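## Task

Pick up the wine glass standing on the table and hang it inverted on the rack, so its stem sits fully within a free curl and the glass rests on the wire alone. It fails if the glass is dropped or tossed from more than about a thumb's length, if any glass tips over while no gripper holds it, or if it is struck about as hard as such a drop. The glass already on the rack must still hang straight in its own curl at the end.

## Robot and tools

Robot: two six-joint arms, left_arm and right_arm, each with a parallel two-finger gripper. Calibrated bases: left_arm at (+0.008, +0.372, 0) m, right_arm at (-0.006, -0.344, 0) m, both facing nearly the same way. Scene frame: origin at table height midway between the bases, +x out over the table, +z up, left_arm on the +y side (image left/right does not match arm names). Hand positions (end_effector_position, metres, the point between the finger pads about 1 cm behind the tips) and orientations (end_effector_quat_wxyz) are reported in this frame and can be a few centimetres off. Fingers point along the gripper's +z and open along its y.

Row layout: every commanded row has 14 numbers, each in [-1, 1], always covering both arms: left_arm's six joints then its gripper, then right_arm's six joints then its gripper. The joint order within an arm is fixed: shoulder, elbow, wrist roll, wrist pitch, waist, wrist yaw. The six joint numbers are offsets, scaled so 1.0 equals 1.258 rad (shoulder), 1.3 (elbow), 2.022 (wrist roll and wrist yaw), 2.073 (wrist pitch), 1.202 (waist). They are measured from the arm's Joint targets as they stand when the action or move begins, never from the previous row, so sending the same offset twice moves further. Sending 0 for an arm's joints re-commands its current targets. The gripper number is absolute: +1 fully open, -1 closed; it is a command, so to keep a grip unchanged repeat the current value (0 means half open, not 'no change').

Joint ranges (rad): waist -2.618 to 3.054, shoulder 0 to 3.142, elbow 0 to 3.142, wrist pitch -1.571 to 1.571, wrist yaw -1.571 to 1.571, wrist roll -2.094 to 2.094. Asking a joint to go more than 0.059 rad beyond its range refuses the action for both arms; a joint pushed against its true end is clipped and the result says 'joint sent to its limit'.

Tools:
- execute_actions(actions, cameras): actions is a list of actions; each action is a table of up to 15 rows, one row per 1/30 s step, the last row held for the rest of 15 steps (one action = 0.5 s). An empty list just reports state and images. Joint speed is capped: each joint's target may lead its measured angle only by a small amount per step, and a target putting the gripper over 200 mm from where it is gets scaled back, so large offsets need several actions.
- move(target, speed, blend, opening_speed, blocking, cameras): target is one 14-number row or a list of up to 15 rows, all offsets from the same starting Joint targets. speed is rad/s of the joint with farthest to travel, 0.01 to 2 (default 0.5), one value or one per target. blend (rad) rounds corners between listed targets. opening_speed (at least 0.2 per second on the -1..+1 scale) ramps the gripper. Joints move together, so the hand follows a curve; nothing avoids obstacles or the other arm. blocking=false returns early while the move keeps running. The result adds a 'move:' line: done, off_target, moving, held or fault, plus the worst-off joint per arm.
- wait(seconds 0 to 10): lets time pass holding the last command.
- stop(): brakes a running move.
- zoom_image(camera, region [x0,y0,x1,y1] pixels, at most 504x504): closer look at cam_high, cam_left_wrist or cam_right_wrist (each 896x504).
- read_manual(section): licence texts only.
- finished_scene(scene 1 or 2): ends the scene irreversibly; the glass must stay hung without help.

Results: Joint positions and Joint velocities give one block per arm in the joint order above, with the gripper opening in metres (0.093 open) appended. Joint targets are what the next offsets count from. grip_measured is the gripper motor on the -1..+1 scale: pads meet near -0.94, and each millimetre of object width adds about 0.0208. For a firm hold send about 0.24 below the reading for the object's width; for a delicate glass stem press more gently. Keep sending the closing value while carrying; open well above the width reading to release. 'joint command not followed' means the clearance check altered targets. Joint torques wrap at ±28 N m on some joints. MOTOR HOT appears at 75 °C; at 90 °C that arm folds away and idles for the rest of the scene, so avoid long stretched holds or pushing into unreachable poses.

Cautions: glasses are fragile. Lower the glass onto the wire gently, never release it above the curl with a gap, and avoid fast moves into contact or pressing past it. Do not bump the hanging glass or the rack, keep the two arms apart, and keep everything on the table. Occasional small pushes may nudge loose objects.

Each tool is called after "Emit:" in YAML: its name, and indented under it one key for each argument.

## Session

Emit:
execute_actions:
  actions: []

Scene clock: 0.00 s.
left_arm: end_effector_position=(+0.2107, +0.1865, +0.1947) grip_measured=+1.000 end_effector_quat_wxyz=(+0.040, +0.297, +0.951, -0.080) | right_arm: end_effector_position=(+0.2309, -0.5403, +0.1996) grip_measured=+1.000 end_effector_quat_wxyz=(+0.270, +0.698, +0.663, -0.015)
Joint names: [shoulder, elbow, wrist roll, wrist pitch, waist, wrist yaw]
Joint positions: left_arm=[1.481 1.47 -0.069 -1.426 -0.664 0.121 0.093] | right_arm=[1.245 1.178 0.964 -0.97 -0.638 0.126 0.093]
Joint velocities: within noise
Joint torques (N m): no reading
Heat: left arm: 34 °C; right arm: 37 °C.
Joint targets: left_arm=[1.472 1.480 -0.069 -1.424 -0.664 0.121] | right_arm=[1.241 1.187 0.965 -0.970 -0.638 0.126]
Tool commands: left_gripper/opening=+1.0 right_gripper/opening=+1.0

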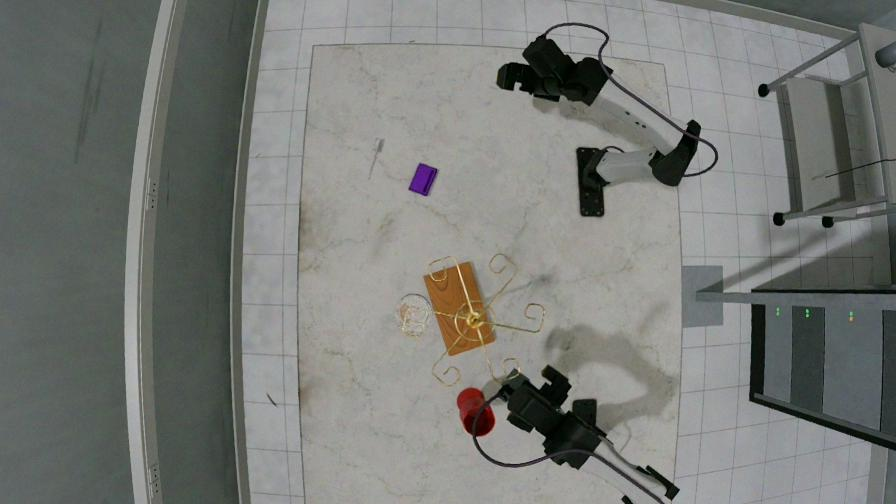

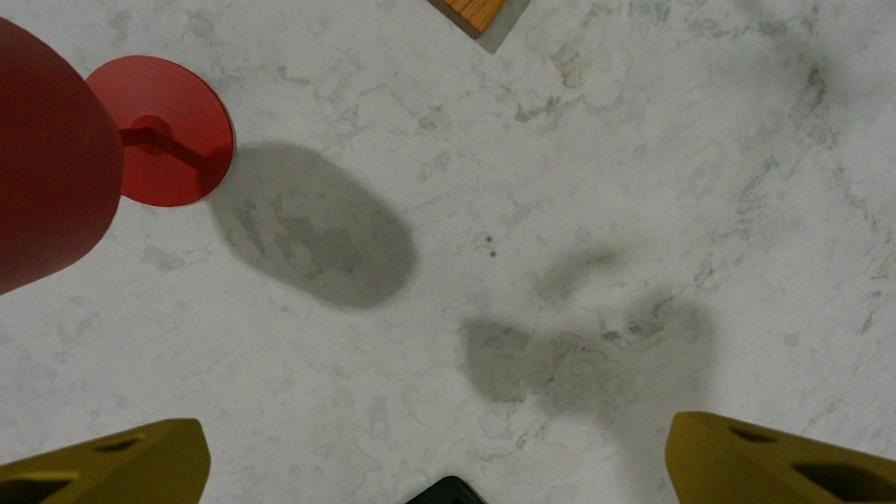

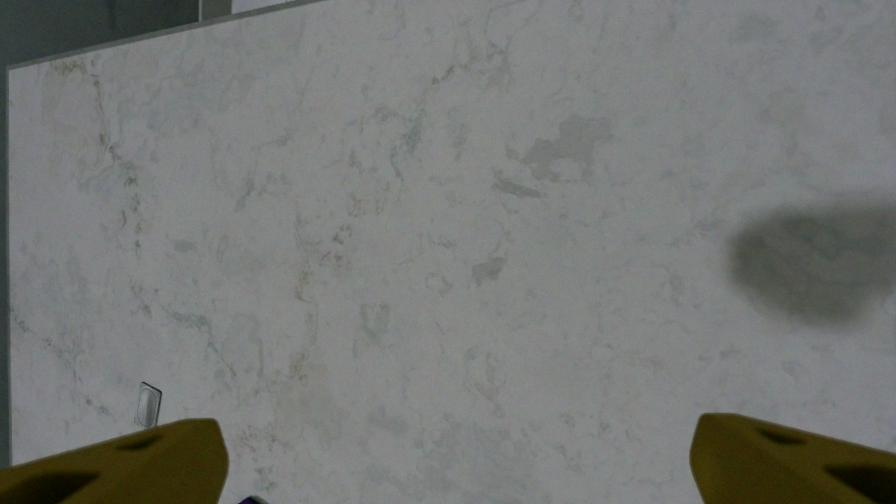

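Emit:
zoom_image:
  camera: "cam_high"
  region: [380, 230, 580, 450]

Emit:
zoom_image:
  camera: "cam_left_wrist"
  region: [0, 0, 504, 504]

Scaled by 2.291 from the camera's 896x504 image, which has a finer 1280x720 frame.

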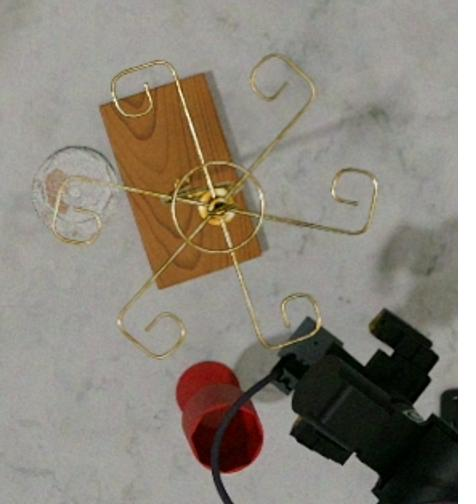

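Scaled by 1.000.

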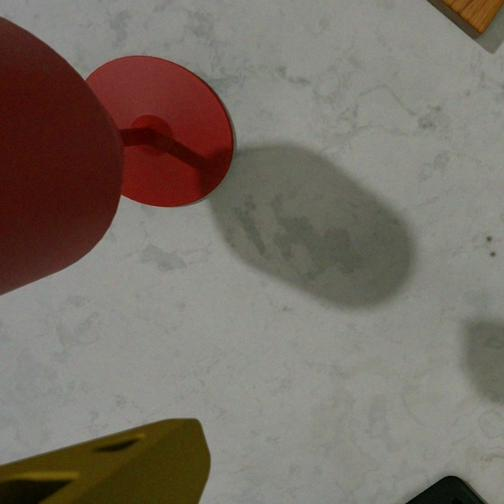

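Emit:
move:
  target:
    - [-0.375,-0.292,0,0.012,0,0,1,-0.351,-0.067,-0.477,0.227,0.5,-0.062,1]
    - [-0.375,-0.292,0,0.012,0.885,0,1,-0.351,-0.067,-0.477,0.227,1,-0.062,1]
  speed: 0.9
  blend: 0.1

Scene clock: 214.10 s.
left_arm: end_effector_position=(+0.1807, +0.4215, +0.1883) grip_measured=+1.000 end_effector_quat_wxyz=(+0.138, -0.219, +0.965, -0.038) | right_arm: end_effector_position=(+0.2370, -0.1898, +0.3869) grip_measured=+1.000 end_effector_quat_wxyz=(+0.607, -0.213, +0.745, +0.177)
Joint positions: left_arm=[1.007 1.109 -0.069 -1.411 0.395 0.121 0.093] | right_arm=[0.798 1.113 0.007 -0.516 0.557 0.009 0.093]
Joint torques (N m): left_arm=[-2.39 3.92 -0.1 0.91 0.12 0.09] | right_arm=[-0.35 4.94 -0.14 2.02 0.51 -0.25]
Heat: left arm: 38 °C; right arm: 42 °C.
Joint targets: left_arm=[1.000 1.100 -0.069 -1.399 0.399 0.121] | right_arm=[0.799 1.099 0.000 -0.499 0.564 0.001]
move: done
camera_calibration:
cam_left_wrist: T_world_to_cam=[[0.401516, -0.904732, 0.142286, 0.283328], [-0.910939, -0.378442, 0.164234, 0.333416], [-0.0947404, -0.195557, -0.976105, 0.36388], [0, 0, 0, 1]]
cam_right_wrist: T_world_to_cam=[[0.51694, -0.855032, -0.041161, -0.267182], [-0.515342, -0.272454, -0.812522, 0.424982], [0.683517, 0.441237, -0.581476, 0.224518], [0, 0, 0, 1]]

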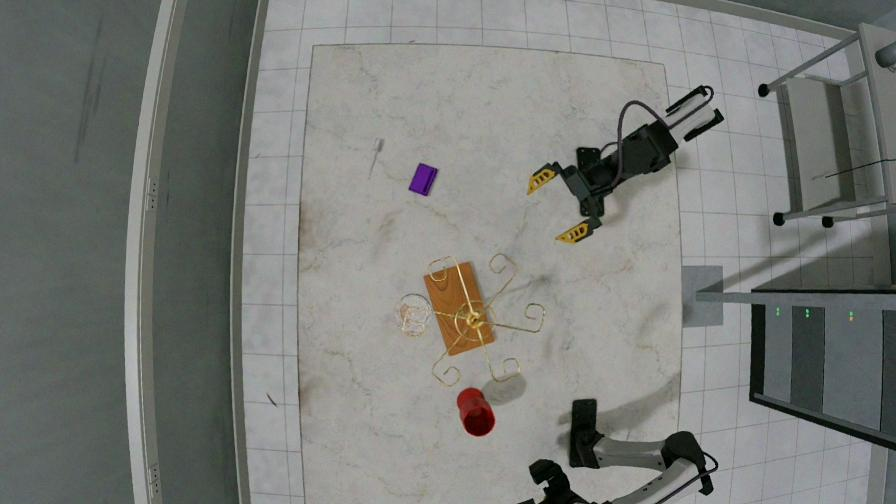

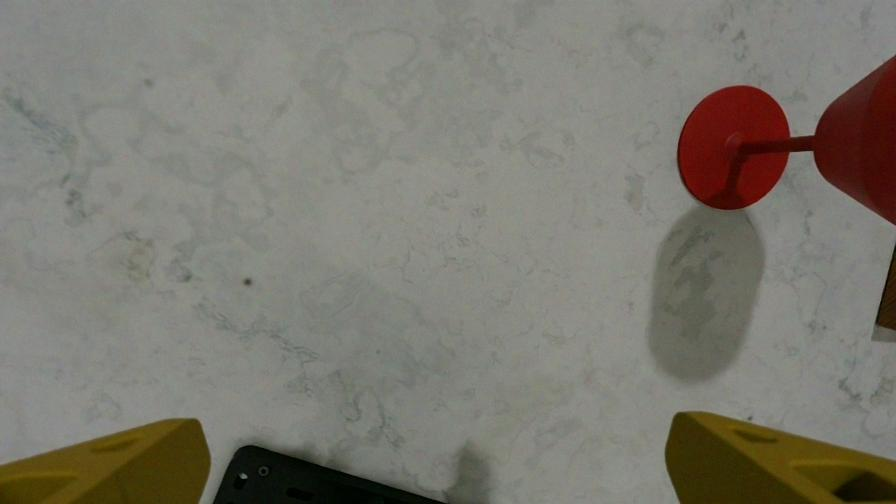

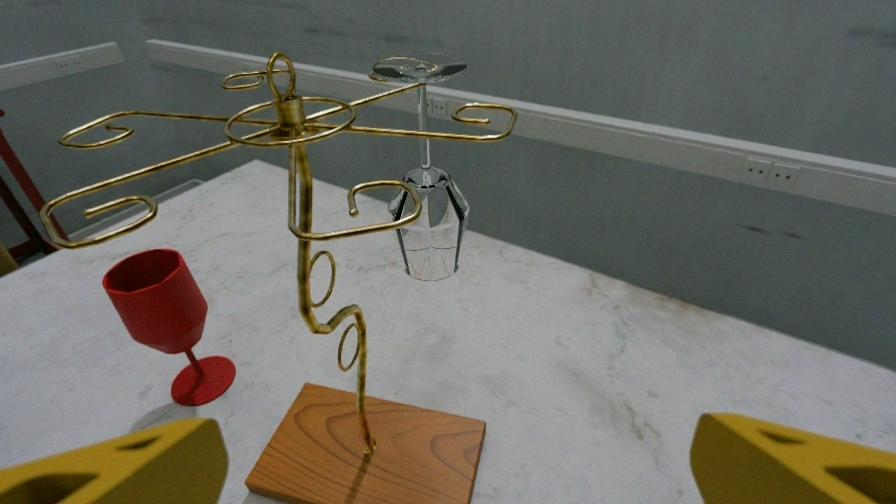

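Emit:
zoom_image:
  camera: "cam_right_wrist"
  region: [20, 30, 524, 290]

Emit:
zoom_image:
  camera: "cam_high"
  region: [380, 230, 580, 450]

Scaled by 1.000.

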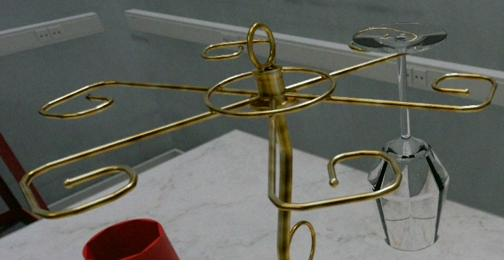

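Scaled by 2.291 from the camera's 896x504 image, which has a finer 1280x720 frame.

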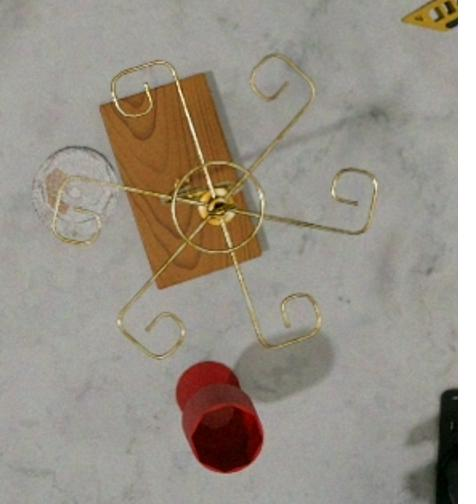

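Emit:
move:
  target:
    - [0,0,0.637,0.048,0.333,0.682,1,0,0,0,0,0,0,1]
    - [0.512,-0.34,0.637,0.562,0.118,0.682,1,0,0,0,0,0,0,1]
  speed: 0.9
  blend: 0.1

Emit:
zoom_image:
  camera: "cam_right_wrist"
  region: [20, 30, 524, 434]

Scene clock: 328.87 s.
left_arm: end_effector_position=(+0.3125, +0.3600, +0.1241) grip_measured=+1.000 end_effector_quat_wxyz=(+0.593, +0.346, +0.648, -0.329) | right_arm: end_effector_position=(+0.2370, -0.1898, +0.3871) grip_measured=+1.000 end_effector_quat_wxyz=(+0.607, -0.213, +0.745, +0.177)
Joint positions: left_arm=[1.641 0.663 1.21 -0.25 0.545 1.486 0.093] | right_arm=[0.798 1.113 0.007 -0.515 0.557 0.009 0.093]
Joint torques (N m): left_arm=[-6.32 3.38 0.02 0.79 -0.77 0.62] | right_arm=[-0.46 4.89 -0.15 1.97 0.59 -0.23]
Joint targets: left_arm=[1.644 0.658 1.219 -0.235 0.541 1.500] | right_arm=[0.799 1.099 0.000 -0.499 0.564 0.001]
move: done
camera_calibration:
cam_left_wrist: T_world_to_cam=[[-0.845733, -0.533544, 0.00819879, 0.456668], [-0.263301, 0.403902, -0.876091, 0.0858103], [0.464122, -0.743097, -0.482076, 0.262898], [0, 0, 0, 1]]
cam_right_wrist: T_world_to_cam=[[0.516966, -0.855015, -0.0411827, -0.267169], [-0.514821, -0.272118, -0.812964, 0.425262], [0.68389, 0.441477, -0.580855, 0.22431], [0, 0, 0, 1]]

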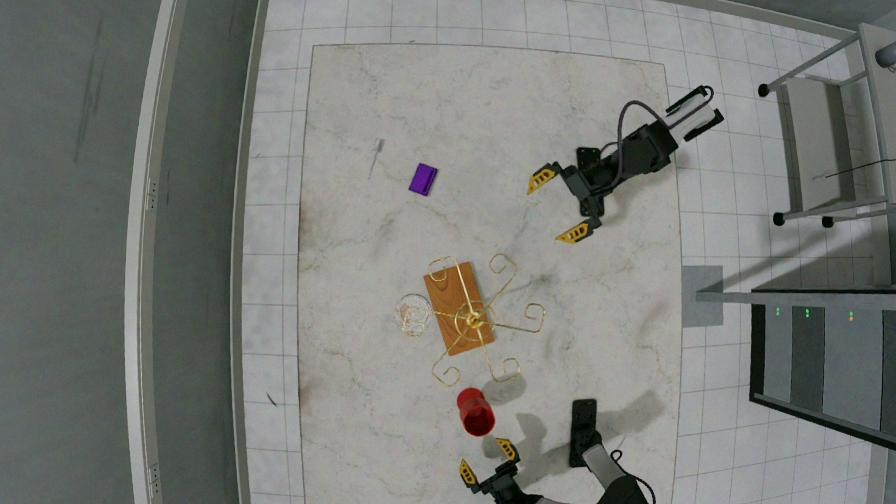

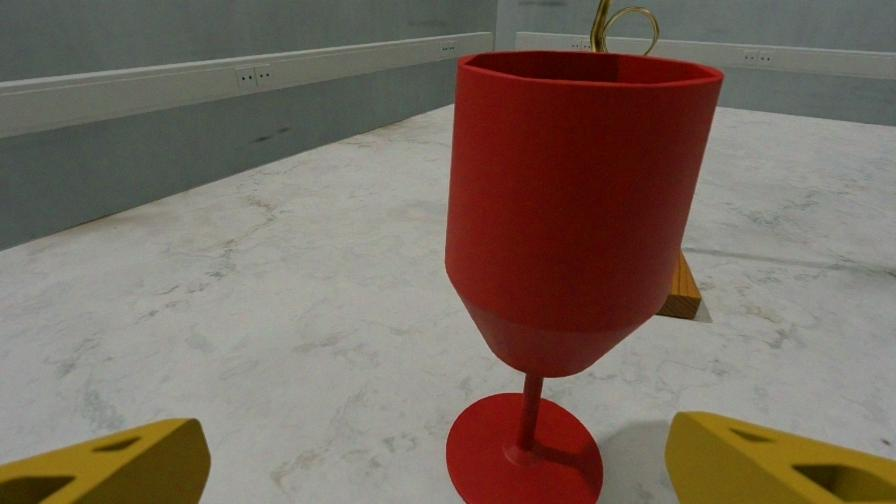

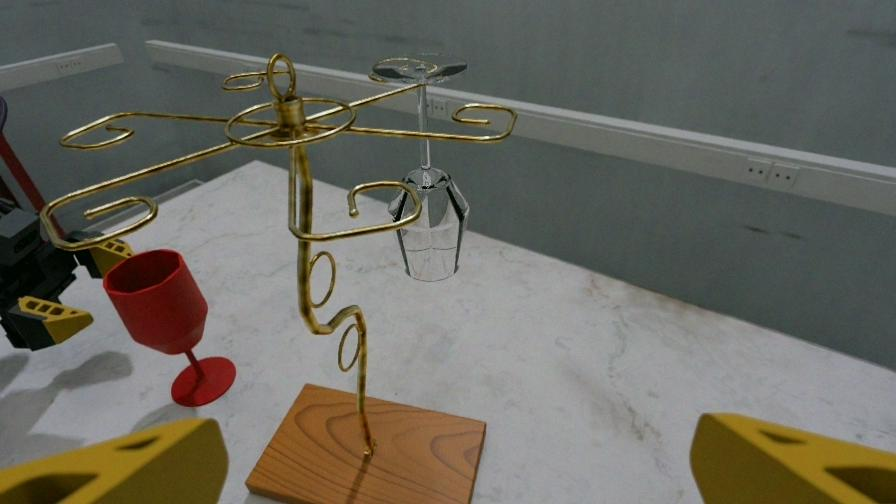

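Scaled by 1.000.

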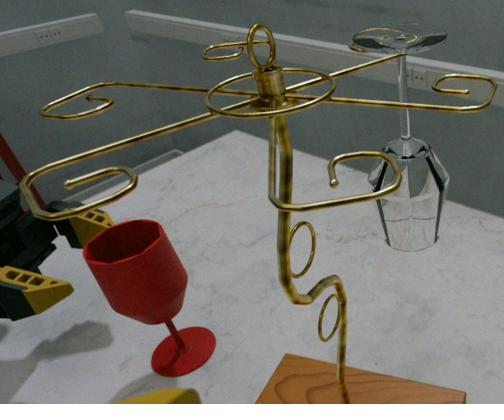

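Emit:
move:
  target:
    - [-0.121,-0.116,0,0,0.012,0.005,1,0,0,0,0,0,0,1]
    - [0.031,0.034,0,-0.002,-0.1606,0.005,1,0,0,0,0,0,0,1]
  speed: 0.4
  blend: 0.03

Scene clock: 396.23 s.
left_arm: end_effector_position=(+0.3086, +0.3029, +0.1210) grip_measured=+1.000 end_effector_quat_wxyz=(+0.558, +0.404, +0.610, -0.391) | right_arm: end_effector_position=(+0.2370, -0.1898, +0.3871) grip_measured=+1.000 end_effector_quat_wxyz=(+0.607, -0.213, +0.744, +0.177)
Joint positions: left_arm=[1.675 0.678 1.211 -0.242 0.351 1.496 0.093] | right_arm=[0.798 1.113 0.007 -0.515 0.557 0.009 0.093]
Joint torques (N m): left_arm=[-5.78 5.78 0.08 0.67 -0.4 0.6] | right_arm=[-0.4 5.03 -0.19 1.98 0.49 -0.21]
Joint targets: left_arm=[1.683 0.702 1.220 -0.239 0.348 1.510] | right_arm=[0.799 1.099 0.000 -0.499 0.564 0.001]
move: done
camera_calibration:
cam_left_wrist: T_world_to_cam=[[-0.933701, -0.357549, 0.0190289, 0.395397], [-0.18528, 0.436995, -0.880174, 0.0715277], [0.30639, -0.825345, -0.474269, 0.293384], [0, 0, 0, 1]]
cam_right_wrist: T_world_to_cam=[[0.516979, -0.855006, -0.0411935, -0.267162], [-0.51456, -0.27195, -0.813186, 0.425402], [0.684076, 0.441597, -0.580545, 0.224206], [0, 0, 0, 1]]

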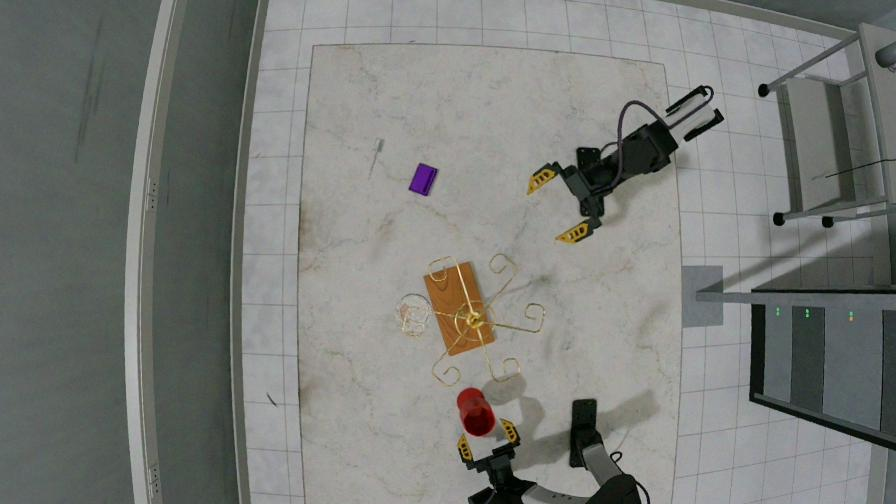

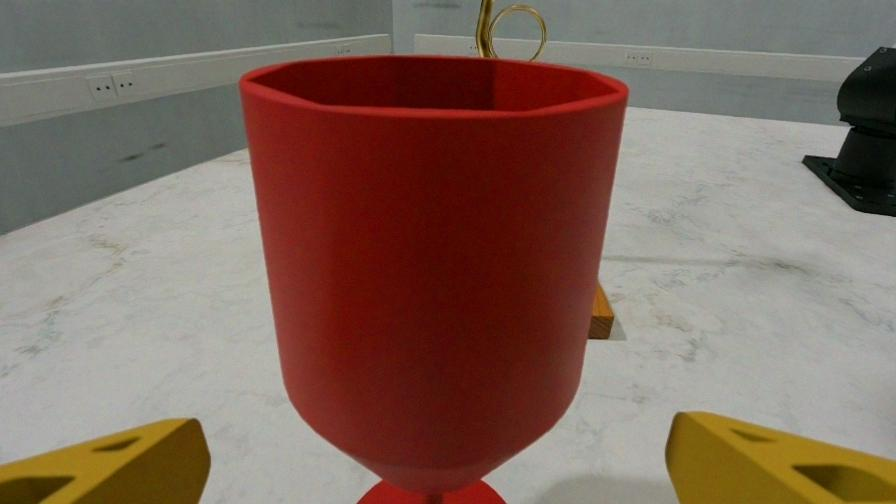

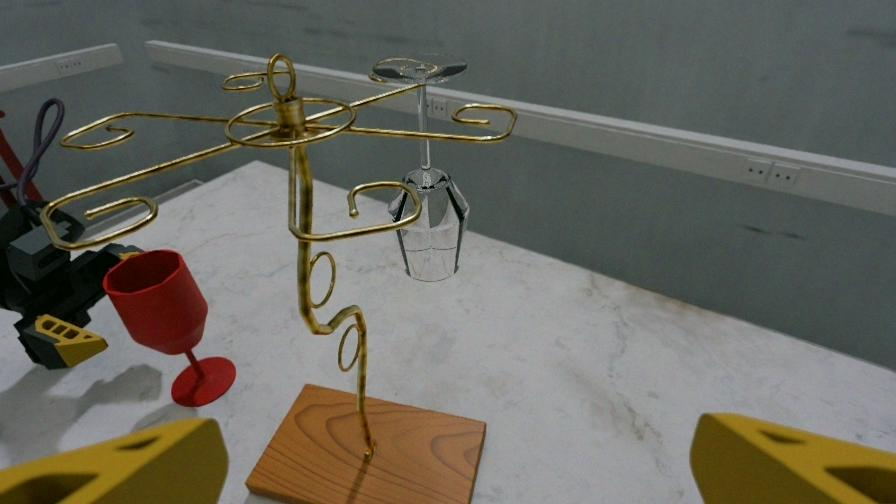

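Emit:
zoom_image:
  camera: "cam_high"
  region: [440, 370, 540, 480]

Scaled by 4.582 from the camera's 896x504 image, which has a finer 1280x720 frame.

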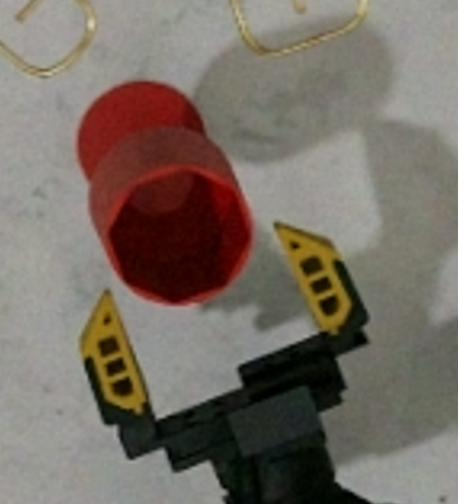

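Emit:
move:
  target:
    - [0.051,0.0595,0,-0.006,-0.076,0,1,0,0,0,0,0,0,1]
    - [0.09,0.108,0,-0.013,-0.147,0,1,0,0,0,0,0,0,1]
  speed: 0.2
  blend: 0.02

Emit:
zoom_image:
  camera: "cam_high"
  region: [440, 370, 540, 480]

Scene clock: 420.80 s.
left_arm: end_effector_position=(+0.3260, +0.2570, +0.1218) grip_measured=+1.000 end_effector_quat_wxyz=(+0.524, +0.459, +0.570, -0.436) | right_arm: end_effector_position=(+0.2370, -0.1898, +0.3871) grip_measured=+1.000 end_effector_quat_wxyz=(+0.607, -0.213, +0.744, +0.177)
Joint positions: left_arm=[1.786 0.817 1.211 -0.257 0.174 1.496 0.093] | right_arm=[0.798 1.113 0.007 -0.515 0.557 0.009 0.093]
Joint torques (N m): left_arm=[-7.04 5.93 0.04 0.56 -0.55 0.65] | right_arm=[-0.64 4.85 -0.15 1.96 0.55 -0.26]
Joint targets: left_arm=[1.796 0.842 1.219 -0.266 0.171 1.511] | right_arm=[0.799 1.099 0.000 -0.499 0.564 0.001]
move: done
camera_calibration:
cam_left_wrist: T_world_to_cam=[[-0.98225, -0.187453, 0.00682958, 0.368866], [-0.0947391, 0.464349, -0.880571, 0.0590484], [0.161894, -0.865587, -0.473866, 0.307942], [0, 0, 0, 1]]
cam_right_wrist: T_world_to_cam=[[0.516979, -0.855006, -0.0411935, -0.267162], [-0.51456, -0.27195, -0.813186, 0.425402], [0.684076, 0.441597, -0.580545, 0.224206], [0, 0, 0, 1]]

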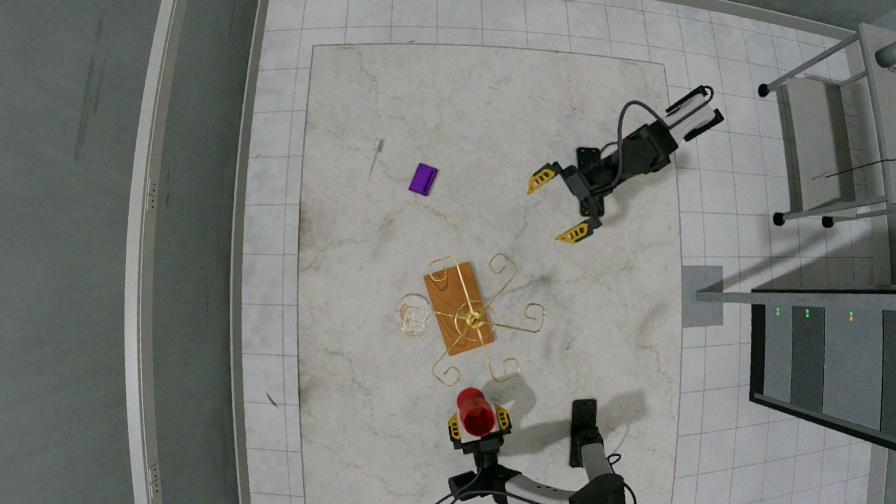

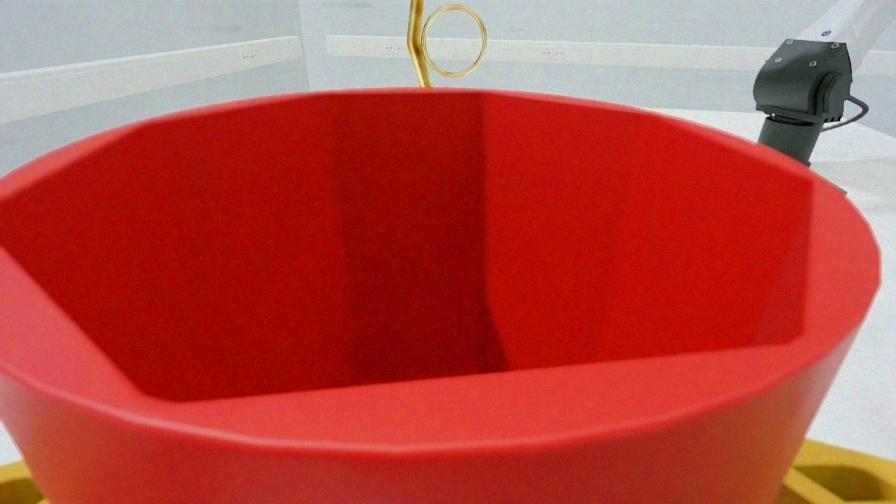

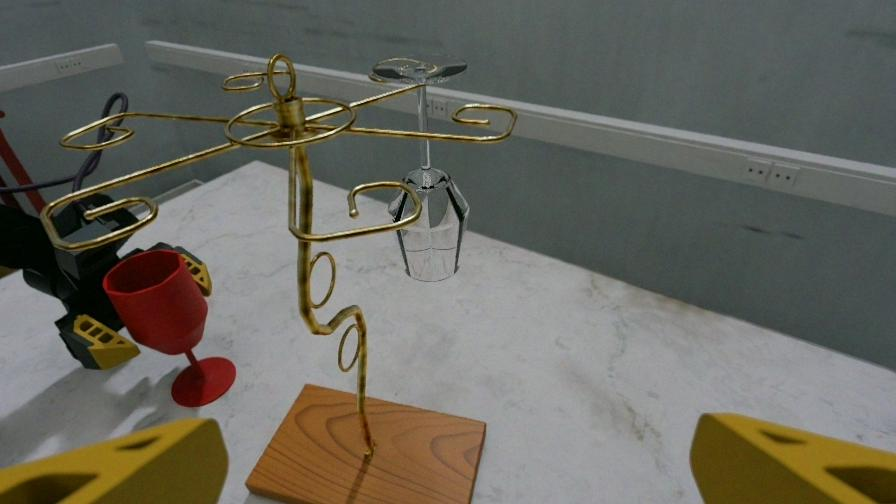

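Scaled by 4.582 from the camera's 896x504 image, which has a finer 1280x720 frame.

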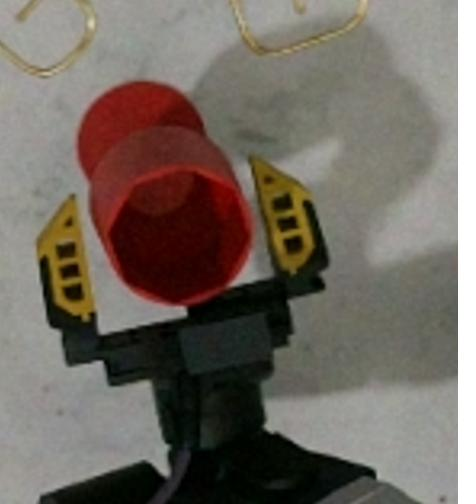

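Emit:
move:
  target: [0,0,0,0,0,0,0.3,0,0,0,0,0,0,1]
  opening_speed: 0.35

Emit:
zoom_image:
  camera: "cam_high"
  region: [440, 370, 540, 480]

Scene clock: 433.53 s.
left_arm: end_effector_position=(+0.3259, +0.2570, +0.1218) grip_measured=+0.569 end_effector_quat_wxyz=(+0.524, +0.459, +0.570, -0.436) | right_arm: end_effector_position=(+0.2370, -0.1898, +0.3871) grip_measured=+1.000 end_effector_quat_wxyz=(+0.607, -0.213, +0.744, +0.177)
Joint positions: left_arm=[1.786 0.817 1.211 -0.259 0.174 1.496 0.073] | right_arm=[0.798 1.113 0.007 -0.515 0.557 0.009 0.093]
Joint torques (N m): left_arm=[-7.06 5.74 -0.02 0.62 -0.55 0.61] | right_arm=[-0.62 4.9 -0.17 1.93 0.5 -0.26]
Joint targets: left_arm=[1.796 0.842 1.219 -0.266 0.171 1.511] | right_arm=[0.799 1.099 0.000 -0.500 0.564 0.001]
move: done
camera_calibration:
cam_left_wrist: T_world_to_cam=[[-0.982238, -0.187451, 0.00835526, 0.368552], [-0.0960626, 0.464117, -0.88055, 0.0594961], [0.161182, -0.865712, -0.47388, 0.308189], [0, 0, 0, 1]]
cam_right_wrist: T_world_to_cam=[[0.516979, -0.855006, -0.0411935, -0.267162], [-0.51456, -0.27195, -0.813186, 0.425402], [0.684076, 0.441597, -0.580545, 0.224206], [0, 0, 0, 1]]

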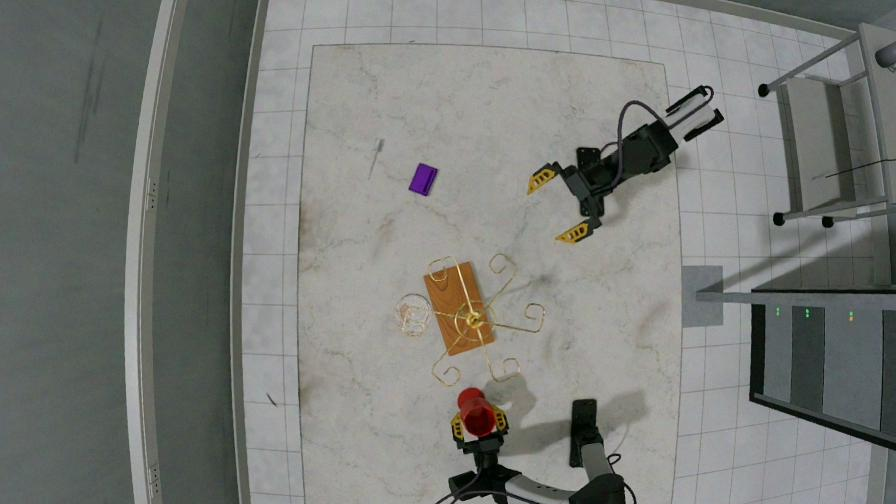

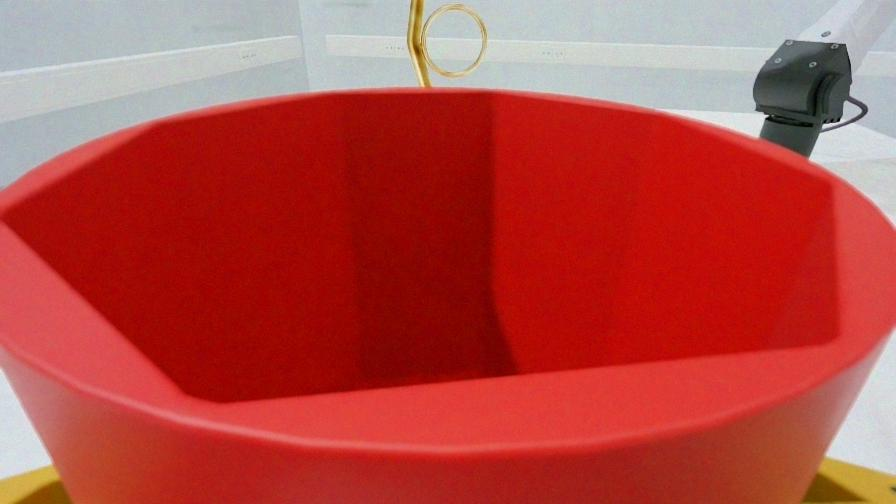

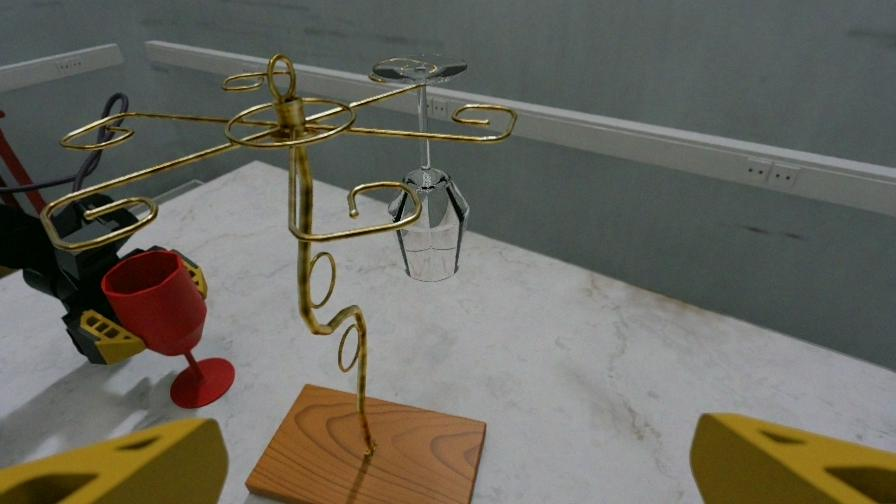

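Scaled by 4.582 from the camera's 896x504 image, which has a finer 1280x720 frame.

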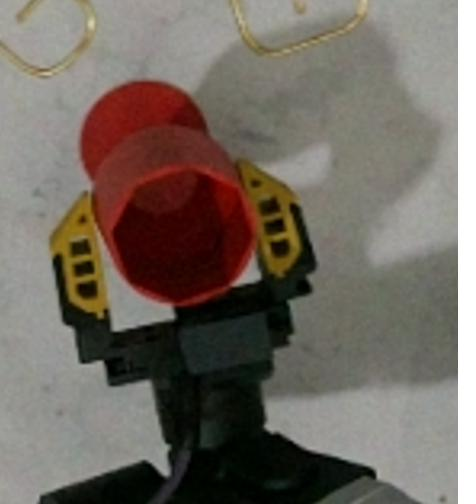

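Emit:
move:
  target:
    - [-0.061,0.0415,0,-0.063,0,0,0.2,0,0,0,0,0,0,1]
    - [-0.323,0.256,0,-0.3565,0.308,0.03,0.2,0,0,0,0,0,0,1]
    - [-0.323,0.256,-0.9,-0.3565,0.308,0.03,0.2,0,0,0,0,0,0,1]
  speed: [0.2,0.4,0.7]
  blend: [0.02,0.05,0]

Scene clock: 511.23 s.
left_arm: end_effector_position=(+0.3120, +0.3568, +0.2933) grip_measured=+0.565 end_effector_quat_wxyz=(+0.093, -0.286, +0.656, -0.692) | right_arm: end_effector_position=(+0.2371, -0.1897, +0.3872) grip_measured=+1.000 end_effector_quat_wxyz=(+0.608, -0.213, +0.744, +0.177)
Joint positions: left_arm=[1.411 1.146 -0.585 -0.997 0.538 1.546 0.072] | right_arm=[0.798 1.113 0.007 -0.515 0.557 0.009 0.093]
Joint torques (N m): left_arm=[-7.64 7.46 -0.18 0.6 -0.14 0.7] | right_arm=[-0.39 5 -0.13 1.94 0.57 -0.28]
Joint targets: left_arm=[1.390 1.175 -0.600 -1.004 0.542 1.571] | right_arm=[0.799 1.099 0.000 -0.499 0.564 0.001]
move: done
camera_calibration:
cam_left_wrist: T_world_to_cam=[[0.232349, 0.126659, 0.96435, -0.399216], [-0.962987, -0.109328, 0.24638, 0.3074], [0.136636, -0.985903, 0.0965689, 0.3614], [0, 0, 0, 1]]
cam_right_wrist: T_world_to_cam=[[0.516993, -0.854998, -0.0412043, -0.267155], [-0.514299, -0.271782, -0.813407, 0.425542], [0.684262, 0.441717, -0.580234, 0.224102], [0, 0, 0, 1]]

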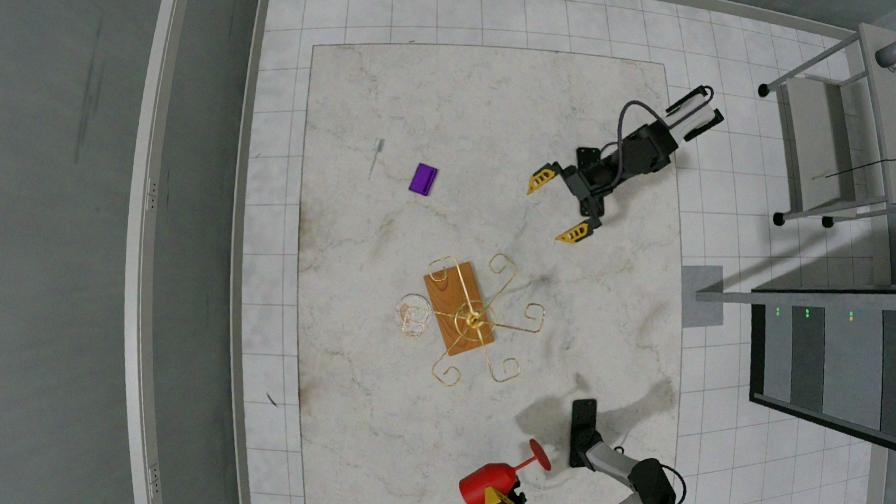

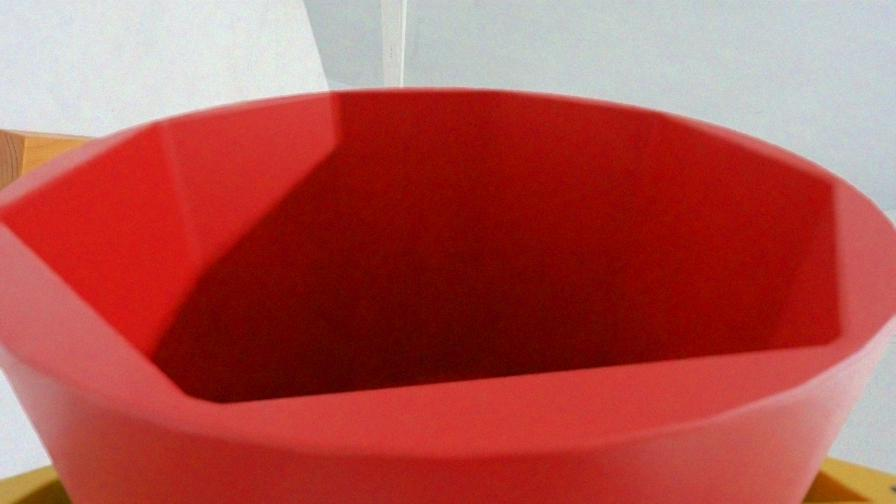

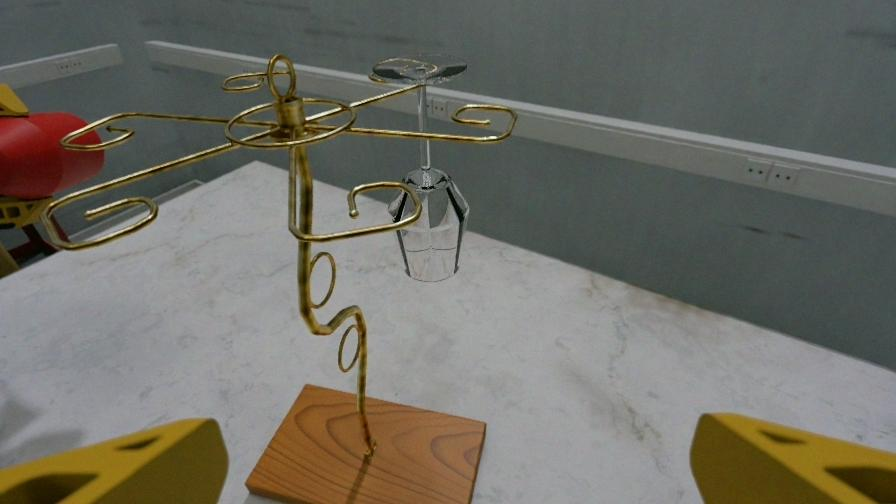

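Emit:
move:
  target:
    - [0,0,-0.661,0,-0.15,0,0.2,0,0,0,0,0.238,0,1]
    - [0.08,0.012,-0.661,0.0405,-0.78,0,0.2,0,0,0,0,0.238,0,1]
  speed: [0.8,0.6]
  blend: 0.15

Emit:
zoom_image:
  camera: "cam_high"
  region: [420, 280, 580, 440]

Scene clock: 534.80 s.
left_arm: end_effector_position=(+0.1939, +0.1115, +0.2803) grip_measured=+0.565 end_effector_quat_wxyz=(+0.590, +0.414, -0.584, +0.375) | right_arm: end_effector_position=(+0.1837, -0.1276, +0.3872) grip_measured=+1.000 end_effector_quat_wxyz=(+0.576, -0.317, +0.706, +0.262)
Joint positions: left_arm=[1.484 1.158 -1.927 -0.938 -0.394 1.546 0.072] | right_arm=[0.798 1.113 0.007 -0.515 0.843 0.009 0.093]
Joint torques (N m): left_arm=[-5.63 7.76 -0.19 0.8 -0.43 0.7] | right_arm=[-0.51 4.85 -0.2 1.98 0.44 -0.25]
Heat: left arm: 39 °C; right arm: 47 °C.
Joint targets: left_arm=[1.491 1.191 -1.937 -0.921 -0.396 1.571] | right_arm=[0.799 1.099 0.000 -0.499 0.850 0.001]
move: done
camera_calibration:
cam_left_wrist: T_world_to_cam=[[0.929355, -0.366924, -0.0408057, -0.126565], [0.17787, 0.348156, 0.920407, -0.291097], [-0.323513, -0.862644, 0.388826, 0.130528], [0, 0, 0, 1]]
cam_right_wrist: T_world_to_cam=[[0.737016, -0.674618, -0.0412043, -0.203801], [-0.416846, -0.40572, -0.813407, 0.379989], [0.532021, 0.61667, -0.580234, 0.283462], [0, 0, 0, 1]]

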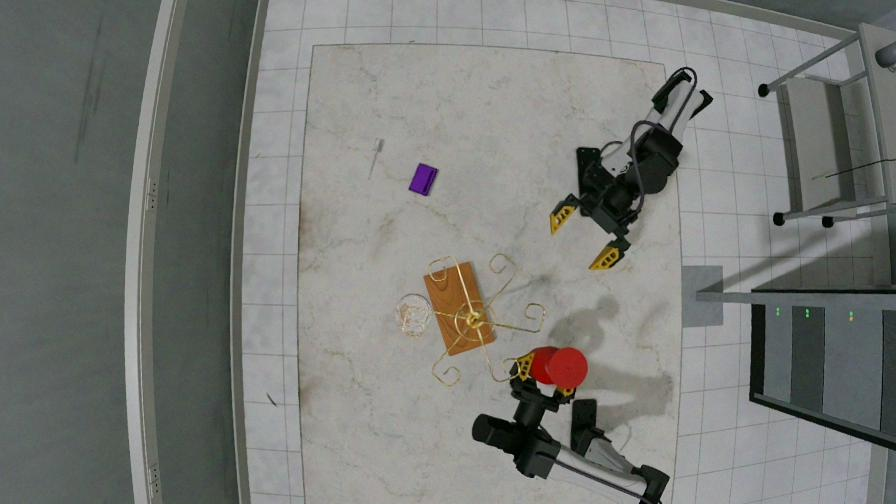

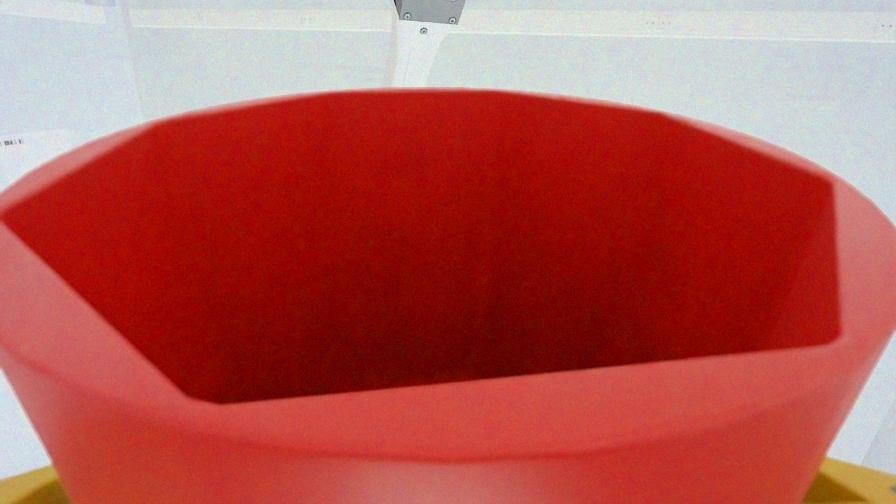

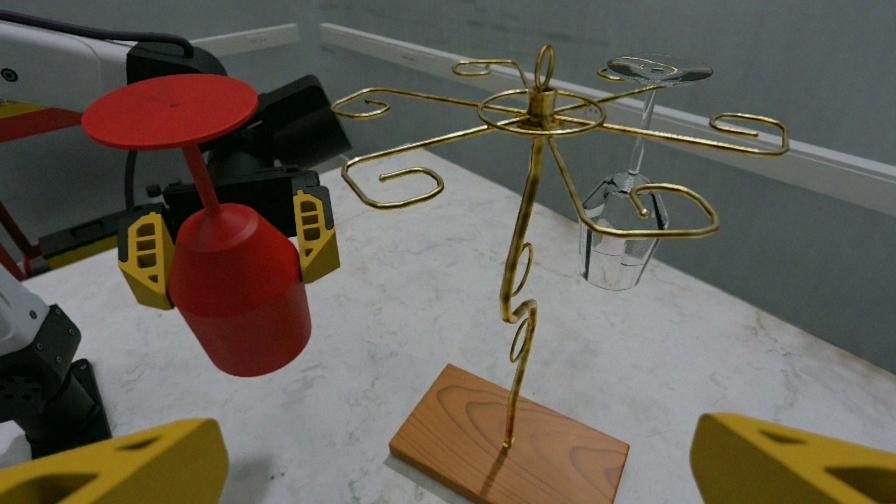

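Scaled by 3.150 from the camera's 896x504 image, which has a finer 1280x720 frame.

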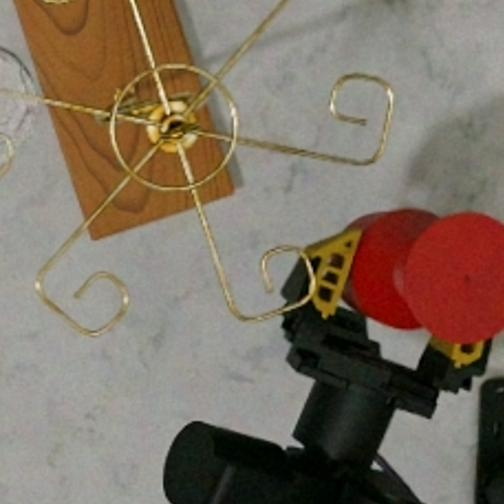

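Emit:
move:
  target:
    - [0.2572,0.267,0.005,0,-0.0339,0,0.2,0,0,0,0,0,0,1]
    - [0.3362,0.3663,0.005,-0.0141,0.0077,0,0.2,0,0,0,0,0,0,1]
  speed: 0.25
  blend: 0.04

Emit:
zoom_image:
  camera: "cam_high"
  region: [420, 280, 580, 440]

Emit:
zoom_image:
  camera: "cam_right_wrist"
  region: [250, 30, 550, 250]

Scene clock: 593.90 s.
left_arm: end_effector_position=(+0.3009, +0.0692, +0.2808) grip_measured=+0.565 end_effector_quat_wxyz=(+0.580, +0.402, -0.592, +0.391) | right_arm: end_effector_position=(+0.1837, -0.1276, +0.3872) grip_measured=+1.000 end_effector_quat_wxyz=(+0.576, -0.317, +0.706, +0.262)
Joint positions: left_arm=[1.907 1.633 -1.927 -0.944 -0.389 1.546 0.072] | right_arm=[0.798 1.113 0.007 -0.515 0.843 0.009 0.093]
Joint torques (N m): left_arm=[-10.3 7.79 -0.05 0.61 -0.25 0.72] | right_arm=[-0.44 5.01 -0.15 1.96 0.69 -0.24]
Joint targets: left_arm=[1.913 1.667 -1.927 -0.950 -0.387 1.571] | right_arm=[0.799 1.099 0.000 -0.499 0.850 0.001]
move: done
camera_calibration:
cam_left_wrist: T_world_to_cam=[[0.932057, -0.362266, 0.00571446, -0.255688], [0.13637, 0.365385, 0.920813, -0.2847], [-0.335667, -0.857471, 0.389962, 0.131344], [0, 0, 0, 1]]
cam_right_wrist: T_world_to_cam=[[0.737016, -0.674618, -0.0412043, -0.203801], [-0.416846, -0.40572, -0.813407, 0.379989], [0.532021, 0.61667, -0.580234, 0.283462], [0, 0, 0, 1]]

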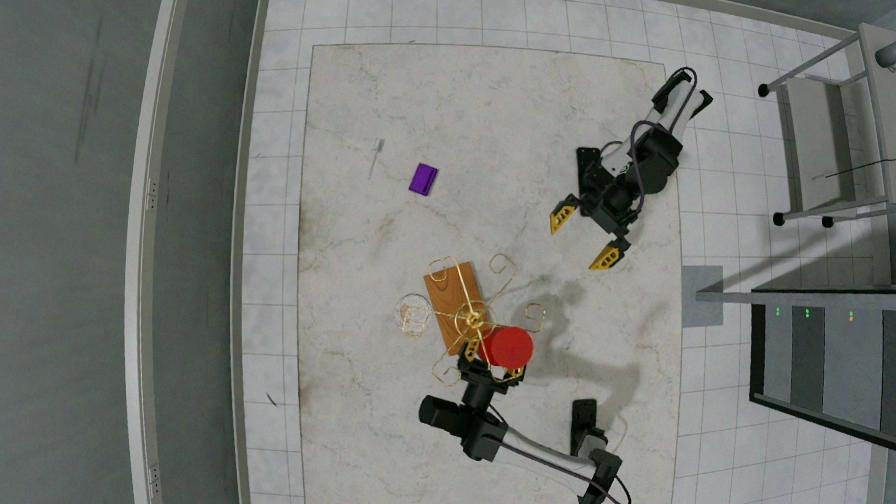

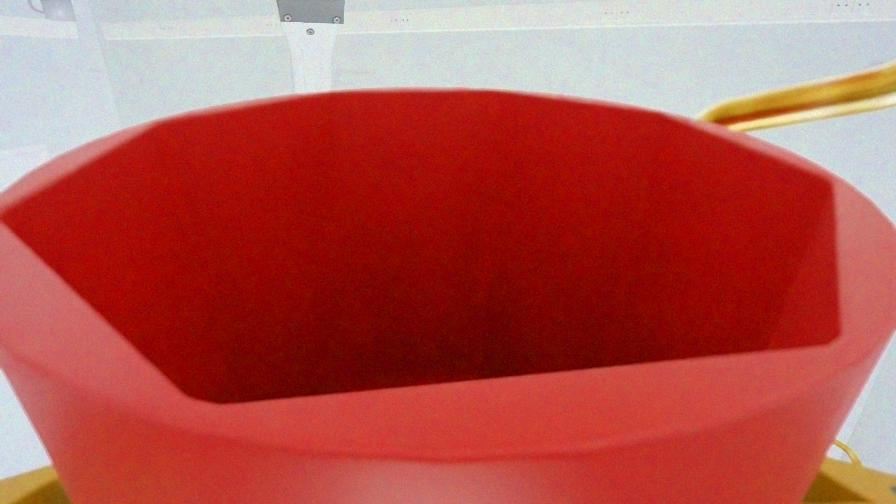

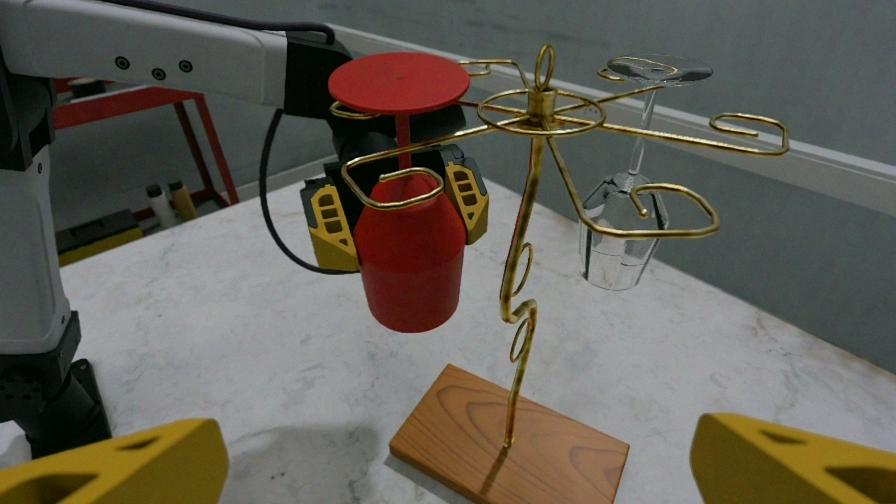

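Scaled by 3.150 from the camera's 896x504 image, which has a finer 1280x720 frame.

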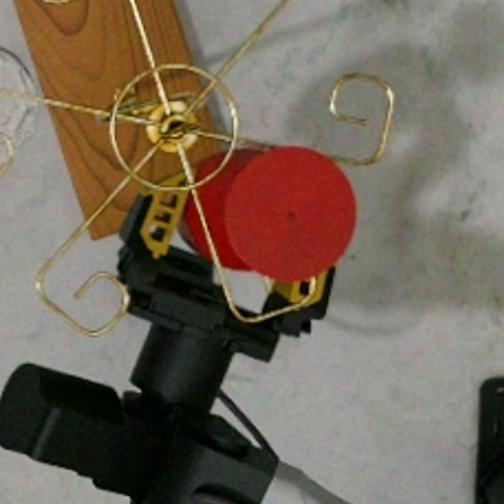

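Scaled by 1.680 from the camera's 896x504 image, which has a finer 1280x720 frame.

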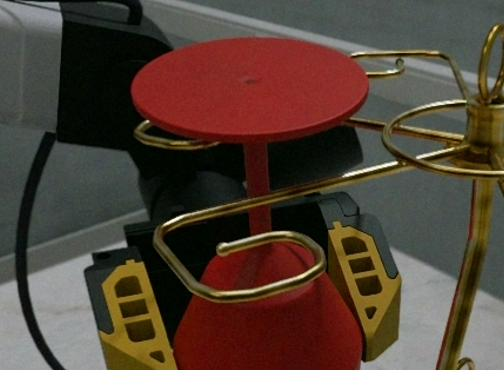

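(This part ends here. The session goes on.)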